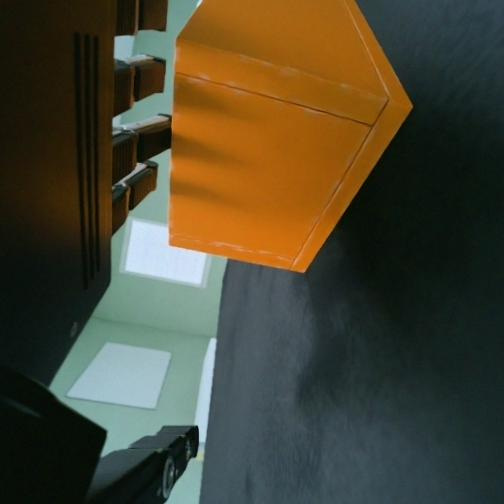

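Request:
{"op": "move", "data": {
  "arm1": {"target": [-0.363, 0.204, 0.835, 0.7071, -0.7071, 0, 0], "speed": 0.05, "joints": {"hand_middle": 0.78}}
}}

Request:
{"op": "move", "data": {
  "arm1": {"target": [-0.363, 0.208, 0.821, 0.7071, -0.7071, 0, 0], "speed": 0.04}
}}

Request:
{"op": "move", "data": {
  "arm1": {"target": [-0.363, 0.208, 0.817, 0.7071, -0.7071, 0, 0], "speed": 0.04}
}}

Scene clock: 2944.30 s.
Joint torques (N m): arm1=[-0.62 -32.78 1.27 -12.02 -0.23 -1.13 0.44] | arm2=[-0.2 2.74 2.49 -5.44 0 -1.17 0.12] | arm3=[-0.73 -27.77 4.36 -3.13 -0.95 -1.63 -0.01]
Motor temperatures (°C): arm1=[41 43 31 37 45 40 43] | arm2=[34 33 37 37 39 37 51] | arm3=[36 58 33 33 38 41 39]
Flange force (N): arm1=no reading | arm2=[-1.9 8.1 -6.2] | arm3=[-0.2 -0.1 22.9]
move: arm1 off_target
Joint velocities: arm1=[-0.001 -0.001 -0.003 0.002 0.01 0 -0.008] | arm2=[within noise] | arm3=[within noise]
arm1.joint_positions: joint1_rad=-0.044 joint2_rad=+1.489 joint3_rad=-0.087 joint4_rad=+0.155 joint5_rad=-0.900 joint6_rad=-0.111 joint7_rad=+0.990 hand_little=+1.000 hand_ring=+1.000 hand_middle=+0.850 hand_index=+1.000 hand_thumb_turn=+1.000 hand_thumb_bend=+1.000 hand_force_limit=+0.000 hand_speed=-0.800
arm1.joint_status: hand_middle off_target (ended at +0.850, target +0.780)
arm1.hand_stopped_by: target,target,force,target,target,target
arm1.little_load_n: 0.0
arm1.ring_load_n: 0.0
arm1.middle_load_n: 0.0
arm1.index_load_n: 0.0
arm1.thumb_bend_load_n: 0.0
arm1.thumb_turn_load_n: 0.0
arm1.hand: x=-0.3630 y=+0.2040 z=+0.8350 quat_wxyz=(-0.707, +0.707, +0.000, +0.000)
arm1.hand_target: x=-0.3630 y=+0.2040 z=+0.8350 quat_wxyz=(-0.707, +0.707, +0.000, +0.000)
arm1.hand_status: done (0.000 m and 0.0 deg from the pose sent, 0.029 m and 0.0 deg at the start)
arm2, arm3: as last shown
arm2.index_load_n: 0.0
pictures: none

Scene clock: 2948.53 s.
Joint torques (N m): arm1=[-0.61 -32.8 1.64 -11.91 -0.23 -0.35 0.48] | arm2=[-0.2 2.75 2.53 -5.43 0.04 -1.16 0.15] | arm3=[-0.69 -27.79 4.38 -3.15 -0.94 -1.62 -0.01]
Motor temperatures (°C): arm1=[41 43 31 37 45 40 43] | arm2=[34 33 37 37 39 37 51] | arm3=[36 58 33 33 38 41 39]
Flange force (N): arm1=no reading | arm2=[-1.8 8.3 -6.3] | arm3=[-0.1 -0.1 22.7]
move: arm1 done
Joint velocities: arm1=[0 0.001 0.014 -0.001 -0.018 0.001 0.004] | arm2=[within noise] | arm3=[within noise]
arm1.joint_positions: joint1_rad=-0.049 joint2_rad=+1.561 joint3_rad=-0.058 joint4_rad=+0.038 joint5_rad=-1.271 joint6_rad=-0.090 joint7_rad=+1.335 hand_little=+1.000 hand_ring=+1.000 hand_middle=+0.850 hand_index=+1.000 hand_thumb_turn=+1.000 hand_thumb_bend=+1.000 hand_force_limit=+0.000 hand_speed=-0.800
arm1.joint_status: not commanded
arm1.hand_stopped_by: target,target,force,target,target,target
arm1.little_load_n: 0.0
arm1.ring_load_n: 0.0
arm1.middle_load_n: 0.0
arm1.index_load_n: 0.0
arm1.thumb_bend_load_n: 0.0
arm1.thumb_turn_load_n: -0.5
arm1.hand: x=-0.3629 y=+0.2067 z=+0.8210 quat_wxyz=(-0.709, +0.705, -0.001, +0.000)
arm1.hand_target: x=-0.3629 y=+0.2067 z=+0.8210 quat_wxyz=(-0.709, +0.705, -0.001, +0.000)
arm1.hand_status: done (0.001 m and 0.3 deg from the pose sent, 0.015 m and 0.0 deg at the start)
arm2, arm3: as last shown
pictures: none

Scene clock: 2950.10 s.
Joint torques (N m): arm1=[-0.48 -32.87 1.17 -11.82 -0.14 -0.45 0.15] | arm2=[-0.19 2.78 2.55 -5.41 0.01 -1.14 0.15] | arm3=[-0.72 -27.78 4.4 -3.13 -0.95 -1.63 0.01]
Motor temperatures (°C): arm1=[41 43 31 37 45 40 43] | arm2=[34 33 37 37 39 37 51] | arm3=[36 58 33 33 38 41 39]
Flange force (N): arm1=no reading | arm2=[-1.8 8.4 -6.2] | arm3=[-0.2 -0.1 22.9]
move: arm1 done
Joint velocities: arm1=[-0.002 0.001 0.017 0 -0.001 0.001 -0.015] | arm2=[within noise] | arm3=[within noise]
arm1.joint_positions: joint1_rad=-0.049 joint2_rad=+1.567 joint3_rad=-0.029 joint4_rad=+0.036 joint5_rad=-1.257 joint6_rad=-0.091 joint7_rad=+1.292 hand_little=+1.000 hand_ring=+1.000 hand_middle=+0.850 hand_index=+1.000 hand_thumb_turn=+1.000 hand_thumb_bend=+1.000 hand_force_limit=+0.000 hand_speed=-0.800
arm1.joint_status: not commanded
arm1.hand_stopped_by: target,target,force,target,target,target
arm1.little_load_n: 0.0
arm1.ring_load_n: 0.0
arm1.middle_load_n: 0.0
arm1.index_load_n: -0.5
arm1.thumb_bend_load_n: 0.0
arm1.thumb_turn_load_n: 0.0
arm1.hand: x=-0.3629 y=+0.2067 z=+0.8170 quat_wxyz=(-0.709, +0.706, -0.001, +0.001)
arm1.hand_target: x=-0.3629 y=+0.2067 z=+0.8170 quat_wxyz=(-0.709, +0.706, -0.001, +0.001)
arm1.hand_status: done (0.001 m and 0.3 deg from the pose sent, 0.004 m and 0.3 deg at the start; a joint's target at an end of its range on 20 of 47 steps)
arm2.joint_positions: joint1_rad=+0.380 joint2_rad=-0.563 joint3_rad=-0.130 joint4_rad=+1.320 joint5_rad=+0.042 joint6_rad=+1.929 joint7_rad=-1.875 hand_little=+1.000 hand_ring=+1.000 hand_middle=+1.000 hand_index=+1.000 hand_thumb_turn=+1.000 hand_thumb_bend=+1.000 hand_force_limit=+0.000 hand_speed=-0.800
arm2.joint_status: not commanded
arm2.hand_stopped_by: target,target,target,target,target,target
arm2.little_load_n: 0.0
arm2.ring_load_n: 0.0
arm2.middle_load_n: 0.0
arm2.index_load_n: 0.0
arm2.thumb_bend_load_n: 0.0
arm2.thumb_turn_load_n: 0.0
arm2.hand: x=+0.6451 y=-0.6386 z=+1.1815 quat_wxyz=(-0.189, +0.446, -0.867, -0.117)
arm2.hand_target: x=+0.6451 y=-0.6386 z=+1.1815 quat_wxyz=(-0.189, +0.446, -0.867, -0.117)
arm2.hand_status: not commanded
arm3: as last shown
pictures: none

Request:
{"op": "move", "data": {
  "arm1": {"target": [-0.363, 0.205, 0.835, 0.7071, -0.7071, 0, 0], "speed": 0.08, "joints": {"hand_middle": 0.782, "hand_force_limit": 1.0}}
}}

Request:
{"op": "move", "data": {
  "arm1": {"target": [-0.363, 0.208, 0.821, 0.7071, -0.7071, 0, 0], "speed": 0.04}
}}

Request:
{"op": "move", "data": {
  "arm1": {"target": [-0.363, 0.208, 0.817, 0.7071, -0.7071, 0, 0], "speed": 0.04}
}}

Scene clock: 2959.90 s.
Joint torques (N m): arm1=[-0.58 -32.91 1.48 -11.98 -0.21 -0.69 0.53] | arm2=[-0.23 2.68 2.51 -5.36 0.03 -1.17 0.12] | arm3=[-0.75 -27.8 4.32 -3.1 -0.89 -1.63 -0.01]
Motor temperatures (°C): arm1=[41 43 31 37 45 40 43] | arm2=[34 33 37 37 39 37 51] | arm3=[36 58 33 33 38 41 39]
Flange force (N): arm1=no reading | arm2=[-2.2 8.3 -6.6] | arm3=[0.0 -0.3 23.2]
move: arm1 done
Joint velocities: arm1=[0 -0.001 -0.002 0.004 0.017 -0.001 -0.015] | arm2=[within noise] | arm3=[within noise]
arm1.joint_positions: joint1_rad=-0.047 joint2_rad=+1.507 joint3_rad=-0.043 joint4_rad=+0.114 joint5_rad=-1.113 joint6_rad=-0.096 joint7_rad=+1.161 hand_little=+1.000 hand_ring=+1.000 hand_middle=+0.782 hand_index=+1.000 hand_thumb_turn=+1.000 hand_thumb_bend=+1.000 hand_force_limit=+1.000 hand_speed=-0.800
arm1.joint_status: all done
arm1.hand_stopped_by: target,target,target,target,target,target
arm1.little_load_n: 0.0
arm1.ring_load_n: 0.0
arm1.middle_load_n: 0.0
arm1.index_load_n: 0.0
arm1.thumb_bend_load_n: 0.0
arm1.thumb_turn_load_n: -0.5
arm1.hand: x=-0.3630 y=+0.2051 z=+0.8350 quat_wxyz=(-0.707, +0.707, +0.000, +0.000)
arm1.hand_target: x=-0.3630 y=+0.2051 z=+0.8350 quat_wxyz=(-0.707, +0.707, +0.000, +0.000)
arm1.hand_status: done (0.000 m and 0.0 deg from the pose sent, 0.018 m and 0.3 deg at the start)
arm2: as last shown
arm2.thumb_bend_load_n: -0.5
arm3.joint_positions: joint1_rad=-0.459 joint2_rad=+1.443 joint3_rad=+0.925 joint4_rad=+0.764 joint5_rad=-0.012 joint6_rad=-0.381 joint7_rad=-4.063 hand_little=+1.000 hand_ring=+1.000 hand_middle=+1.000 hand_index=+1.000 hand_thumb_turn=+1.000 hand_thumb_bend=+1.000 hand_force_limit=+0.000 hand_speed=-0.800
arm3.joint_status: not commanded
arm3.hand_stopped_by: target,target,target,target,target,target
arm3.little_load_n: 0.0
arm3.ring_load_n: 0.0
arm3.middle_load_n: 0.0
arm3.index_load_n: 0.0
arm3.thumb_bend_load_n: -0.5
arm3.thumb_turn_load_n: 0.0
arm3.hand: x=-0.3350 y=+0.6600 z=+0.8800 quat_wxyz=(-0.669, -0.743, +0.000, +0.000)
arm3.hand_target: x=-0.3350 y=+0.6600 z=+0.8800 quat_wxyz=(-0.669, -0.743, +0.000, +0.000)
arm3.hand_status: not commanded
pictures: none

Scene clock: 2963.23 s.
Joint torques (N m): arm1=[-0.54 -32.81 1.8 -12.25 0.09 -0.35 0.43] | arm2=[-0.22 2.76 2.49 -5.39 -0.01 -1.15 0.12] | arm3=[-0.74 -27.8 4.34 -3.1 -0.94 -1.67 -0.03]
Motor temperatures (°C): arm1=[41 43 31 37 45 40 43] | arm2=[34 33 37 37 39 37 51] | arm3=[36 58 33 33 38 41 39]
Flange force (N): arm1=no reading | arm2=[-2.0 8.1 -6.3] | arm3=[-0.1 -0.2 23.4]
move: arm1 done
Joint velocities: arm1=[0 0.001 0.013 -0.001 -0.019 -0.001 0.005] | arm2=[within noise] | arm3=[within noise]
arm1.joint_positions: joint1_rad=-0.049 joint2_rad=+1.561 joint3_rad=-0.025 joint4_rad=+0.038 joint5_rad=-1.296 joint6_rad=-0.090 joint7_rad=+1.326 hand_little=+1.000 hand_ring=+1.000 hand_middle=+0.782 hand_index=+1.000 hand_thumb_turn=+1.000 hand_thumb_bend=+1.000 hand_force_limit=+1.000 hand_speed=-0.800
arm1.joint_status: not commanded
arm1.hand_stopped_by: target,target,target,target,target,target
arm1.little_load_n: 0.0
arm1.ring_load_n: 0.0
arm1.middle_load_n: 0.0
arm1.index_load_n: 0.0
arm1.thumb_bend_load_n: 0.0
arm1.thumb_turn_load_n: -0.5
arm1.hand: x=-0.3629 y=+0.2067 z=+0.8210 quat_wxyz=(-0.709, +0.705, -0.001, +0.000)
arm1.hand_target: x=-0.3629 y=+0.2067 z=+0.8210 quat_wxyz=(-0.709, +0.705, -0.001, +0.000)
arm1.hand_status: done (0.001 m and 0.3 deg from the pose sent, 0.014 m and 0.0 deg at the start)
arm2, arm3: as last shown
arm2.thumb_bend_load_n: 0.0
arm3.thumb_bend_load_n: 0.0
pictures: none

Scene clock: 2964.73 s.
Joint torques (N m): arm1=[-0.52 -30 1.53 -9.87 -0.23 -0.13 0.49] | arm2=[-0.24 2.74 2.56 -5.41 -0.01 -1.17 0.15] | arm3=[-0.72 -27.8 4.32 -3.13 -0.93 -1.63 -0.03]
Motor temperatures (°C): arm1=[41 43 31 37 45 40 43] | arm2=[34 33 37 37 39 37 51] | arm3=[36 58 33 33 38 41 39]
Flange force (N): arm1=no reading | arm2=[-1.9 8.4 -6.4] | arm3=[0.0 -0.3 22.9]
move: arm1 done
Joint velocities: arm1=[0.002 0 0.016 0 0 0 -0.016] | arm2=[within noise] | arm3=[within noise]
arm1.joint_positions: joint1_rad=-0.050 joint2_rad=+1.568 joint3_rad=+0.002 joint4_rad=+0.036 joint5_rad=-1.282 joint6_rad=-0.090 joint7_rad=+1.285 hand_little=+1.000 hand_ring=+1.000 hand_middle=+0.782 hand_index=+1.000 hand_thumb_turn=+1.000 hand_thumb_bend=+1.000 hand_force_limit=+1.000 hand_speed=-0.800
arm1.joint_status: not commanded
arm1.hand_stopped_by: target,target,target,target,target,target
arm1.little_load_n: 0.0
arm1.ring_load_n: 0.0
arm1.middle_load_n: 3.0
arm1.index_load_n: 0.0
arm1.thumb_bend_load_n: 0.0
arm1.thumb_turn_load_n: -0.5
arm1.hand: x=-0.3630 y=+0.2067 z=+0.8170 quat_wxyz=(-0.709, +0.706, -0.001, +0.001)
arm1.hand_target: x=-0.3630 y=+0.2067 z=+0.8170 quat_wxyz=(-0.709, +0.706, -0.001, +0.001)
arm1.hand_status: done (0.001 m and 0.3 deg from the pose sent, 0.004 m and 0.3 deg at the start; a joint's target at an end of its range on 21 of 45 steps)
arm2, arm3: as last shown
arm2.thumb_turn_load_n: -0.5
pictures: none

Request:
{"op": "move", "data": {
  "arm1": {"target": [-0.363, 0.208, 0.8125, 0.7071, -0.7071, 0, 0], "speed": 0.04},
  "cameras": ["arm1_cam_wrist"]
}}

Request:
{"op": "move", "data": {
  "arm1": {"target": [-0.363, 0.2025, 0.8125, 0.7071, -0.7071, 0, 0], "speed": 0.01},
  "cameras": ["arm1_cam_wrist"]
}}

Scene clock: 2985.03 s.
Joint torques (N m): arm1=[-0.82 -20.15 1.59 -3.86 -0.38 0.96 0.68] | arm2=[-0.19 2.73 2.49 -5.33 0.01 -1.12 0.15] | arm3=[-0.74 -27.79 4.34 -3.1 -0.91 -1.65 -0.02]
Motor temperatures (°C): arm1=[41 44 31 37 45 40 43] | arm2=[34 33 37 37 39 37 51] | arm3=[36 59 33 33 38 41 39]
Flange force (N): arm1=no reading | arm2=[-2.1 8.2 -6.5] | arm3=[0.0 -0.2 23.2]
move: arm1 done
Joint velocities: arm1=[0 0 0.015 0 -0.004 0 -0.011] | arm2=[within noise] | arm3=[within noise]
arm1.joint_positions: joint1_rad=-0.050 joint2_rad=+1.575 joint3_rad=+0.038 joint4_rad=+0.035 joint5_rad=-1.245 joint6_rad=-0.092 joint7_rad=+1.213 hand_little=+1.000 hand_ring=+1.000 hand_middle=+0.783 hand_index=+1.000 hand_thumb_turn=+1.000 hand_thumb_bend=+1.000 hand_force_limit=+1.000 hand_speed=-0.800
arm1.joint_status: not commanded
arm1.hand_stopped_by: target,target,target,target,target,target
arm1.little_load_n: 0.0
arm1.ring_load_n: 0.0
arm1.middle_load_n: 15.5
arm1.index_load_n: 0.0
arm1.thumb_bend_load_n: 0.0
arm1.thumb_turn_load_n: -0.5
arm1.hand: x=-0.3629 y=+0.2067 z=+0.8125 quat_wxyz=(-0.709, +0.705, -0.001, +0.001)
arm1.hand_target: x=-0.3629 y=+0.2067 z=+0.8125 quat_wxyz=(-0.709, +0.705, -0.001, +0.001)
arm1.hand_status: done (0.001 m and 0.3 deg from the pose sent, 0.005 m and 0.3 deg at the start; a joint's target at an end of its range on 44 of 46 steps)
arm2, arm3: as last shown
arm2.little_load_n: 0.5
arm2.thumb_turn_load_n: 0.0
arm3.thumb_bend_load_n: -0.5
arm1_cam_wrist: T_world_to_cam=[[0.23659, -0.02396, -0.97131, 0.87317], [-0.82459, -0.53369, -0.18769, -0.04042], [-0.51388, 0.84534, -0.14602, -0.12319]] pos_world=[-0.30322, 0.10349, 0.82255]

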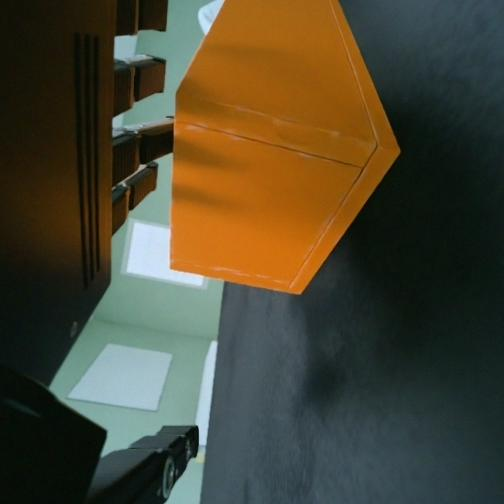

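Scene clock: 2987.83 s.
Joint torques (N m): arm1=[-1.42 -19.86 1.04 -3.56 -0.43 1.92 0.56] | arm2=[-0.15 2.75 2.5 -5.38 0.02 -1.15 0.16] | arm3=[-0.71 -27.77 4.35 -3.11 -0.92 -1.61 0.01]
Motor temperatures (°C): arm1=[41 44 31 37 45 40 43] | arm2=[34 33 37 37 39 37 51] | arm3=[36 59 33 33 38 41 39]
Flange force (N): arm1=no reading | arm2=[-2.0 8.2 -6.4] | arm3=[-0.1 -0.2 22.9]
move: arm1 done
Joint velocities: within noise
arm1.joint_positions: joint1_rad=-0.042 joint2_rad=+1.497 joint3_rad=-0.092 joint4_rad=+0.208 joint5_rad=-0.575 joint6_rad=-0.155 joint7_rad=+0.668 hand_little=+1.000 hand_ring=+1.000 hand_middle=+0.784 hand_index=+1.000 hand_thumb_turn=+1.000 hand_thumb_bend=+1.000 hand_force_limit=+1.000 hand_speed=-0.800
arm1.joint_status: not commanded
arm1.hand_stopped_by: target,target,target,target,target,target
arm1.little_load_n: 0.0
arm1.ring_load_n: 0.0
arm1.middle_load_n: 17.0
arm1.index_load_n: 0.0
arm1.thumb_bend_load_n: 0.0
arm1.thumb_turn_load_n: -0.5
arm1.hand: x=-0.3630 y=+0.2025 z=+0.8125 quat_wxyz=(-0.707, +0.707, +0.000, +0.000)
arm1.hand_target: x=-0.3630 y=+0.2025 z=+0.8125 quat_wxyz=(-0.707, +0.707, +0.000, +0.000)
arm1.hand_status: done (0.000 m and 0.0 deg from the pose sent, 0.004 m and 0.3 deg at the start)
arm2, arm3: as last shown
arm2.little_load_n: 0.0
arm3.little_load_n: 0.5
arm3.thumb_bend_load_n: 0.0
arm1_cam_wrist: T_world_to_cam=[[0.23677, -0.02814, -0.97116, 0.8738], [-0.82362, -0.53603, -0.18526, -0.04387], [-0.51536, 0.84373, -0.15009, -0.1166]] pos_world=[-0.30311, 0.09946, 0.82297]

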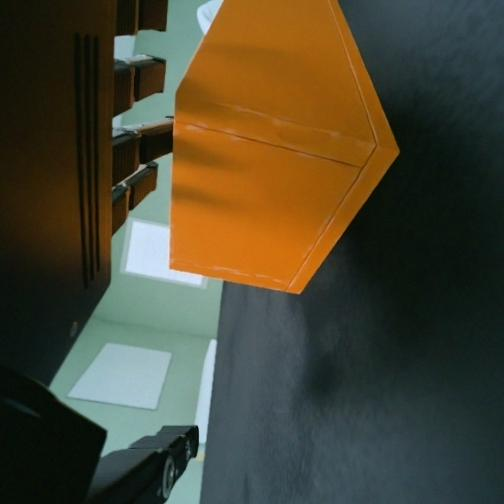

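Request:
{"op": "move", "data": {
  "arm1": {"target": [-0.363, 0.1925, 0.8125, 0.7071, -0.7071, 0, 0], "speed": 0.015},
  "cameras": ["arm1_cam_wrist"]
}}

Scene clock: 2994.30 s.
Joint torques (N m): arm1=[-0.97 -19.79 0.85 -3.44 -0.42 1.9 0.57] | arm2=[-0.25 2.73 2.48 -5.38 -0.01 -1.14 0.15] | arm3=[-0.78 -27.83 4.37 -3.1 -0.93 -1.65 -0.03]
Motor temperatures (°C): arm1=[41 44 31 37 45 39 43] | arm2=[34 33 37 37 39 37 51] | arm3=[36 59 33 33 38 41 39]
Flange force (N): arm1=no reading | arm2=[-2.0 8.2 -6.4] | arm3=[-0.1 -0.2 23.4]
move: arm1 done
Joint velocities: within noise
arm1.joint_positions: joint1_rad=-0.022 joint2_rad=+1.421 joint3_rad=-0.174 joint4_rad=+0.390 joint5_rad=-0.340 joint6_rad=-0.255 joint7_rad=+0.509 hand_little=+1.000 hand_ring=+1.000 hand_middle=+0.784 hand_index=+1.000 hand_thumb_turn=+1.000 hand_thumb_bend=+1.000 hand_force_limit=+1.000 hand_speed=-0.800
arm1.joint_status: not commanded
arm1.hand_stopped_by: target,target,target,target,target,target
arm1.little_load_n: 0.0
arm1.ring_load_n: 0.0
arm1.middle_load_n: 16.5
arm1.index_load_n: 0.0
arm1.thumb_bend_load_n: 0.0
arm1.thumb_turn_load_n: 0.0
arm1.hand: x=-0.3630 y=+0.1925 z=+0.8125 quat_wxyz=(-0.707, +0.707, +0.000, +0.000)
arm1.hand_target: x=-0.3630 y=+0.1925 z=+0.8125 quat_wxyz=(-0.707, +0.707, +0.000, +0.000)
arm1.hand_status: done (0.000 m and 0.0 deg from the pose sent, 0.010 m and 0.0 deg at the start)
arm2, arm3: as last shown
arm2.thumb_bend_load_n: -0.5
arm3.little_load_n: 0.0
arm3.index_load_n: 0.5
arm3.thumb_turn_load_n: 0.5
arm1_cam_wrist: T_world_to_cam=[[0.23677, -0.02814, -0.97116, 0.87352], [-0.82359, -0.53607, -0.18526, -0.04922], [-0.5154, 0.8437, -0.1501, -0.10816]] pos_world=[-0.30311, 0.08946, 0.82297]

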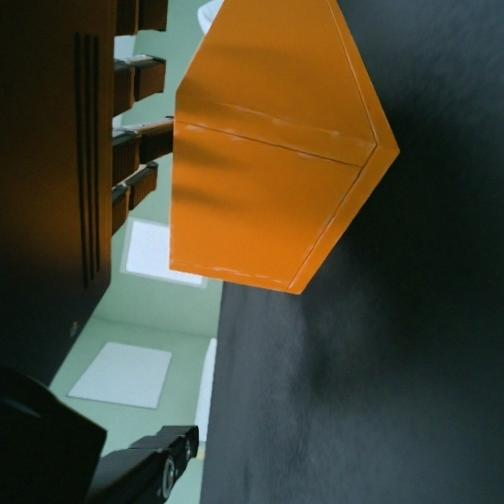

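Request:
{"op": "move", "data": {
  "arm1": {"target": [-0.363, 0.1625, 0.8125, 0.7071, -0.7071, 0, 0], "speed": 0.03},
  "cameras": ["arm1_cam_wrist", "room_b"]
}}

Scene clock: 3000.23 s.
Joint torques (N m): arm1=[-0.95 -19.45 0.52 -3.15 -0.48 1.79 0.54] | arm2=[-0.21 2.7 2.55 -5.4 -0.01 -1.15 0.15] | arm3=[-0.7 -27.8 4.35 -3.11 -0.94 -1.61 0.01]
Motor temperatures (°C): arm1=[41 44 31 37 45 39 43] | arm2=[34 33 37 37 39 37 51] | arm3=[36 59 33 33 38 41 39]
Flange force (N): arm1=[4.2 -4.7 0.9] | arm2=[-2.0 8.4 -6.4] | arm3=[-0.1 -0.2 22.9]
move: arm1 done
Joint velocities: within noise
arm1.joint_positions: joint1_rad=+0.012 joint2_rad=+1.296 joint3_rad=-0.230 joint4_rad=+0.696 joint5_rad=-0.209 joint6_rad=-0.430 joint7_rad=+0.419 hand_little=+1.000 hand_ring=+1.000 hand_middle=+0.784 hand_index=+1.000 hand_thumb_turn=+1.000 hand_thumb_bend=+1.000 hand_force_limit=+1.000 hand_speed=-0.800
arm1.joint_status: not commanded
arm1.hand_stopped_by: target,target,target,target,target,target
arm1.little_load_n: 0.0
arm1.ring_load_n: 0.0
arm1.middle_load_n: 16.0
arm1.index_load_n: 0.0
arm1.thumb_bend_load_n: 0.0
arm1.thumb_turn_load_n: 0.0
arm1.hand: x=-0.3630 y=+0.1625 z=+0.8125 quat_wxyz=(-0.707, +0.707, +0.000, +0.000)
arm1.hand_target: x=-0.3630 y=+0.1625 z=+0.8125 quat_wxyz=(-0.707, +0.707, +0.000, +0.000)
arm1.hand_status: done (0.000 m and 0.0 deg from the pose sent, 0.030 m and 0.0 deg at the start)
arm2, arm3: as last shown
arm2.thumb_bend_load_n: 0.0
arm3.index_load_n: 0.0
arm3.thumb_turn_load_n: -0.5
arm1_cam_wrist: T_world_to_cam=[[0.23677, -0.02814, -0.97116, 0.87268], [-0.82362, -0.53603, -0.18526, -0.06531], [-0.51536, 0.84373, -0.15009, -0.08285]] pos_world=[-0.30311, 0.05946, 0.82297]

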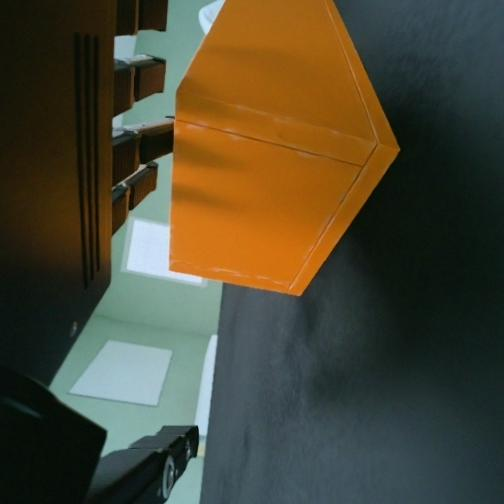

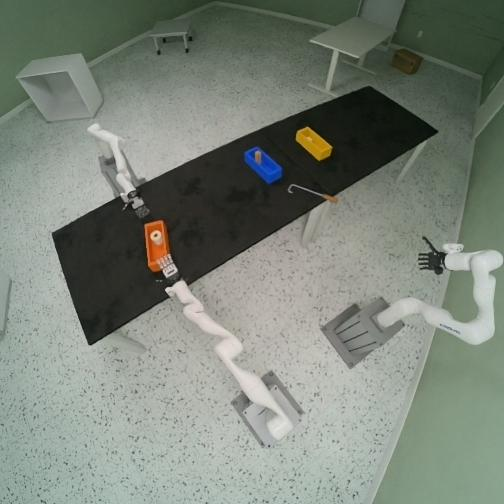

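Request:
{"op": "move", "data": {
  "arm1": {"target": [-0.360, 0.1025, 0.8125, 0.7071, -0.7071, 0, 0], "speed": 0.04},
  "cameras": ["arm1_cam_wrist"]
}}

Scene clock: 3071.87 s.
Joint torques (N m): arm1=[-0.88 -18.13 0.24 -2.47 -0.57 1.85 0.51] | arm2=[-0.15 2.79 2.5 -5.41 -0.02 -1.14 0.18] | arm3=[-0.71 -27.79 4.41 -3.13 -0.93 -1.64 -0.05]
Motor temperatures (°C): arm1=[41 43 31 36 44 39 43] | arm2=[34 33 37 37 39 37 51] | arm3=[35 60 33 33 38 41 39]
Flange force (N): arm1=[3.0 -4.9 2.0] | arm2=[-1.8 8.2 -6.2] | arm3=[-0.1 -0.2 22.9]
move: arm1 done
MOTOR HOT: the motor of arm3's joint2_rad now reports 60 °C; the controller stops that arm at 75 °C. To cool a motor, set the load down, stop pushing, or move to a pose that needs little force.
Joint velocities: within noise
arm1.joint_positions: joint1_rad=+0.057 joint2_rad=+1.143 joint3_rad=-0.265 joint4_rad=+1.082 joint5_rad=-0.148 joint6_rad=-0.657 joint7_rad=+0.365 hand_little=+1.000 hand_ring=+1.000 hand_middle=+0.784 hand_index=+1.000 hand_thumb_turn=+1.000 hand_thumb_bend=+1.000 hand_force_limit=+1.000 hand_speed=-0.800
arm1.joint_status: not commanded
arm1.hand_stopped_by: target,target,target,target,target,target
arm1.little_load_n: 0.0
arm1.ring_load_n: 0.0
arm1.middle_load_n: 16.0
arm1.index_load_n: 0.0
arm1.thumb_bend_load_n: 0.0
arm1.thumb_turn_load_n: -0.5
arm1.hand: x=-0.3600 y=+0.1025 z=+0.8125 quat_wxyz=(-0.707, +0.707, +0.000, +0.000)
arm1.hand_target: x=-0.3600 y=+0.1025 z=+0.8125 quat_wxyz=(-0.707, +0.707, +0.000, +0.000)
arm1.hand_status: done (0.000 m and 0.0 deg from the pose sent, 0.060 m and 0.0 deg at the start)
arm2.joint_positions: joint1_rad=+0.380 joint2_rad=-0.563 joint3_rad=-0.130 joint4_rad=+1.320 joint5_rad=+0.042 joint6_rad=+1.929 joint7_rad=-1.875 hand_little=+1.000 hand_ring=+1.000 hand_middle=+1.000 hand_index=+1.000 hand_thumb_turn=+1.000 hand_thumb_bend=+1.000 hand_force_limit=+0.000 hand_speed=-0.800
arm2.joint_status: not commanded
arm2.hand_stopped_by: target,target,target,target,target,target
arm2.little_load_n: 0.0
arm2.ring_load_n: 0.0
arm2.middle_load_n: 0.0
arm2.index_load_n: 0.0
arm2.thumb_bend_load_n: -0.5
arm2.thumb_turn_load_n: 0.0
arm2.hand: x=+0.6451 y=-0.6386 z=+1.1815 quat_wxyz=(-0.189, +0.446, -0.867, -0.117)
arm2.hand_target: x=+0.6451 y=-0.6386 z=+1.1815 quat_wxyz=(-0.189, +0.446, -0.867, -0.117)
arm2.hand_status: not commanded
arm3.joint_positions: joint1_rad=-0.459 joint2_rad=+1.443 joint3_rad=+0.925 joint4_rad=+0.764 joint5_rad=-0.012 joint6_rad=-0.381 joint7_rad=-4.063 hand_little=+1.000 hand_ring=+1.000 hand_middle=+1.000 hand_index=+1.000 hand_thumb_turn=+1.000 hand_thumb_bend=+1.000 hand_force_limit=+0.000 hand_speed=-0.800
arm3.joint_status: not commanded
arm3.hand_stopped_by: target,target,target,target,target,target
arm3.little_load_n: 0.0
arm3.ring_load_n: 0.0
arm3.middle_load_n: 0.0
arm3.index_load_n: 0.0
arm3.thumb_bend_load_n: 0.0
arm3.thumb_turn_load_n: 0.0
arm3.hand: x=-0.3350 y=+0.6600 z=+0.8800 quat_wxyz=(-0.669, -0.743, +0.000, +0.000)
arm3.hand_target: x=-0.3350 y=+0.6600 z=+0.8800 quat_wxyz=(-0.669, -0.743, +0.000, +0.000)
arm3.hand_status: not commanded
arm1_cam_wrist: T_world_to_cam=[[0.23677, -0.02814, -0.97116, 0.87028], [-0.82359, -0.53607, -0.18526, -0.095], [-0.5154, 0.8437, -0.1501, -0.03069]] pos_world=[-0.30011, -0.00054, 0.82297]

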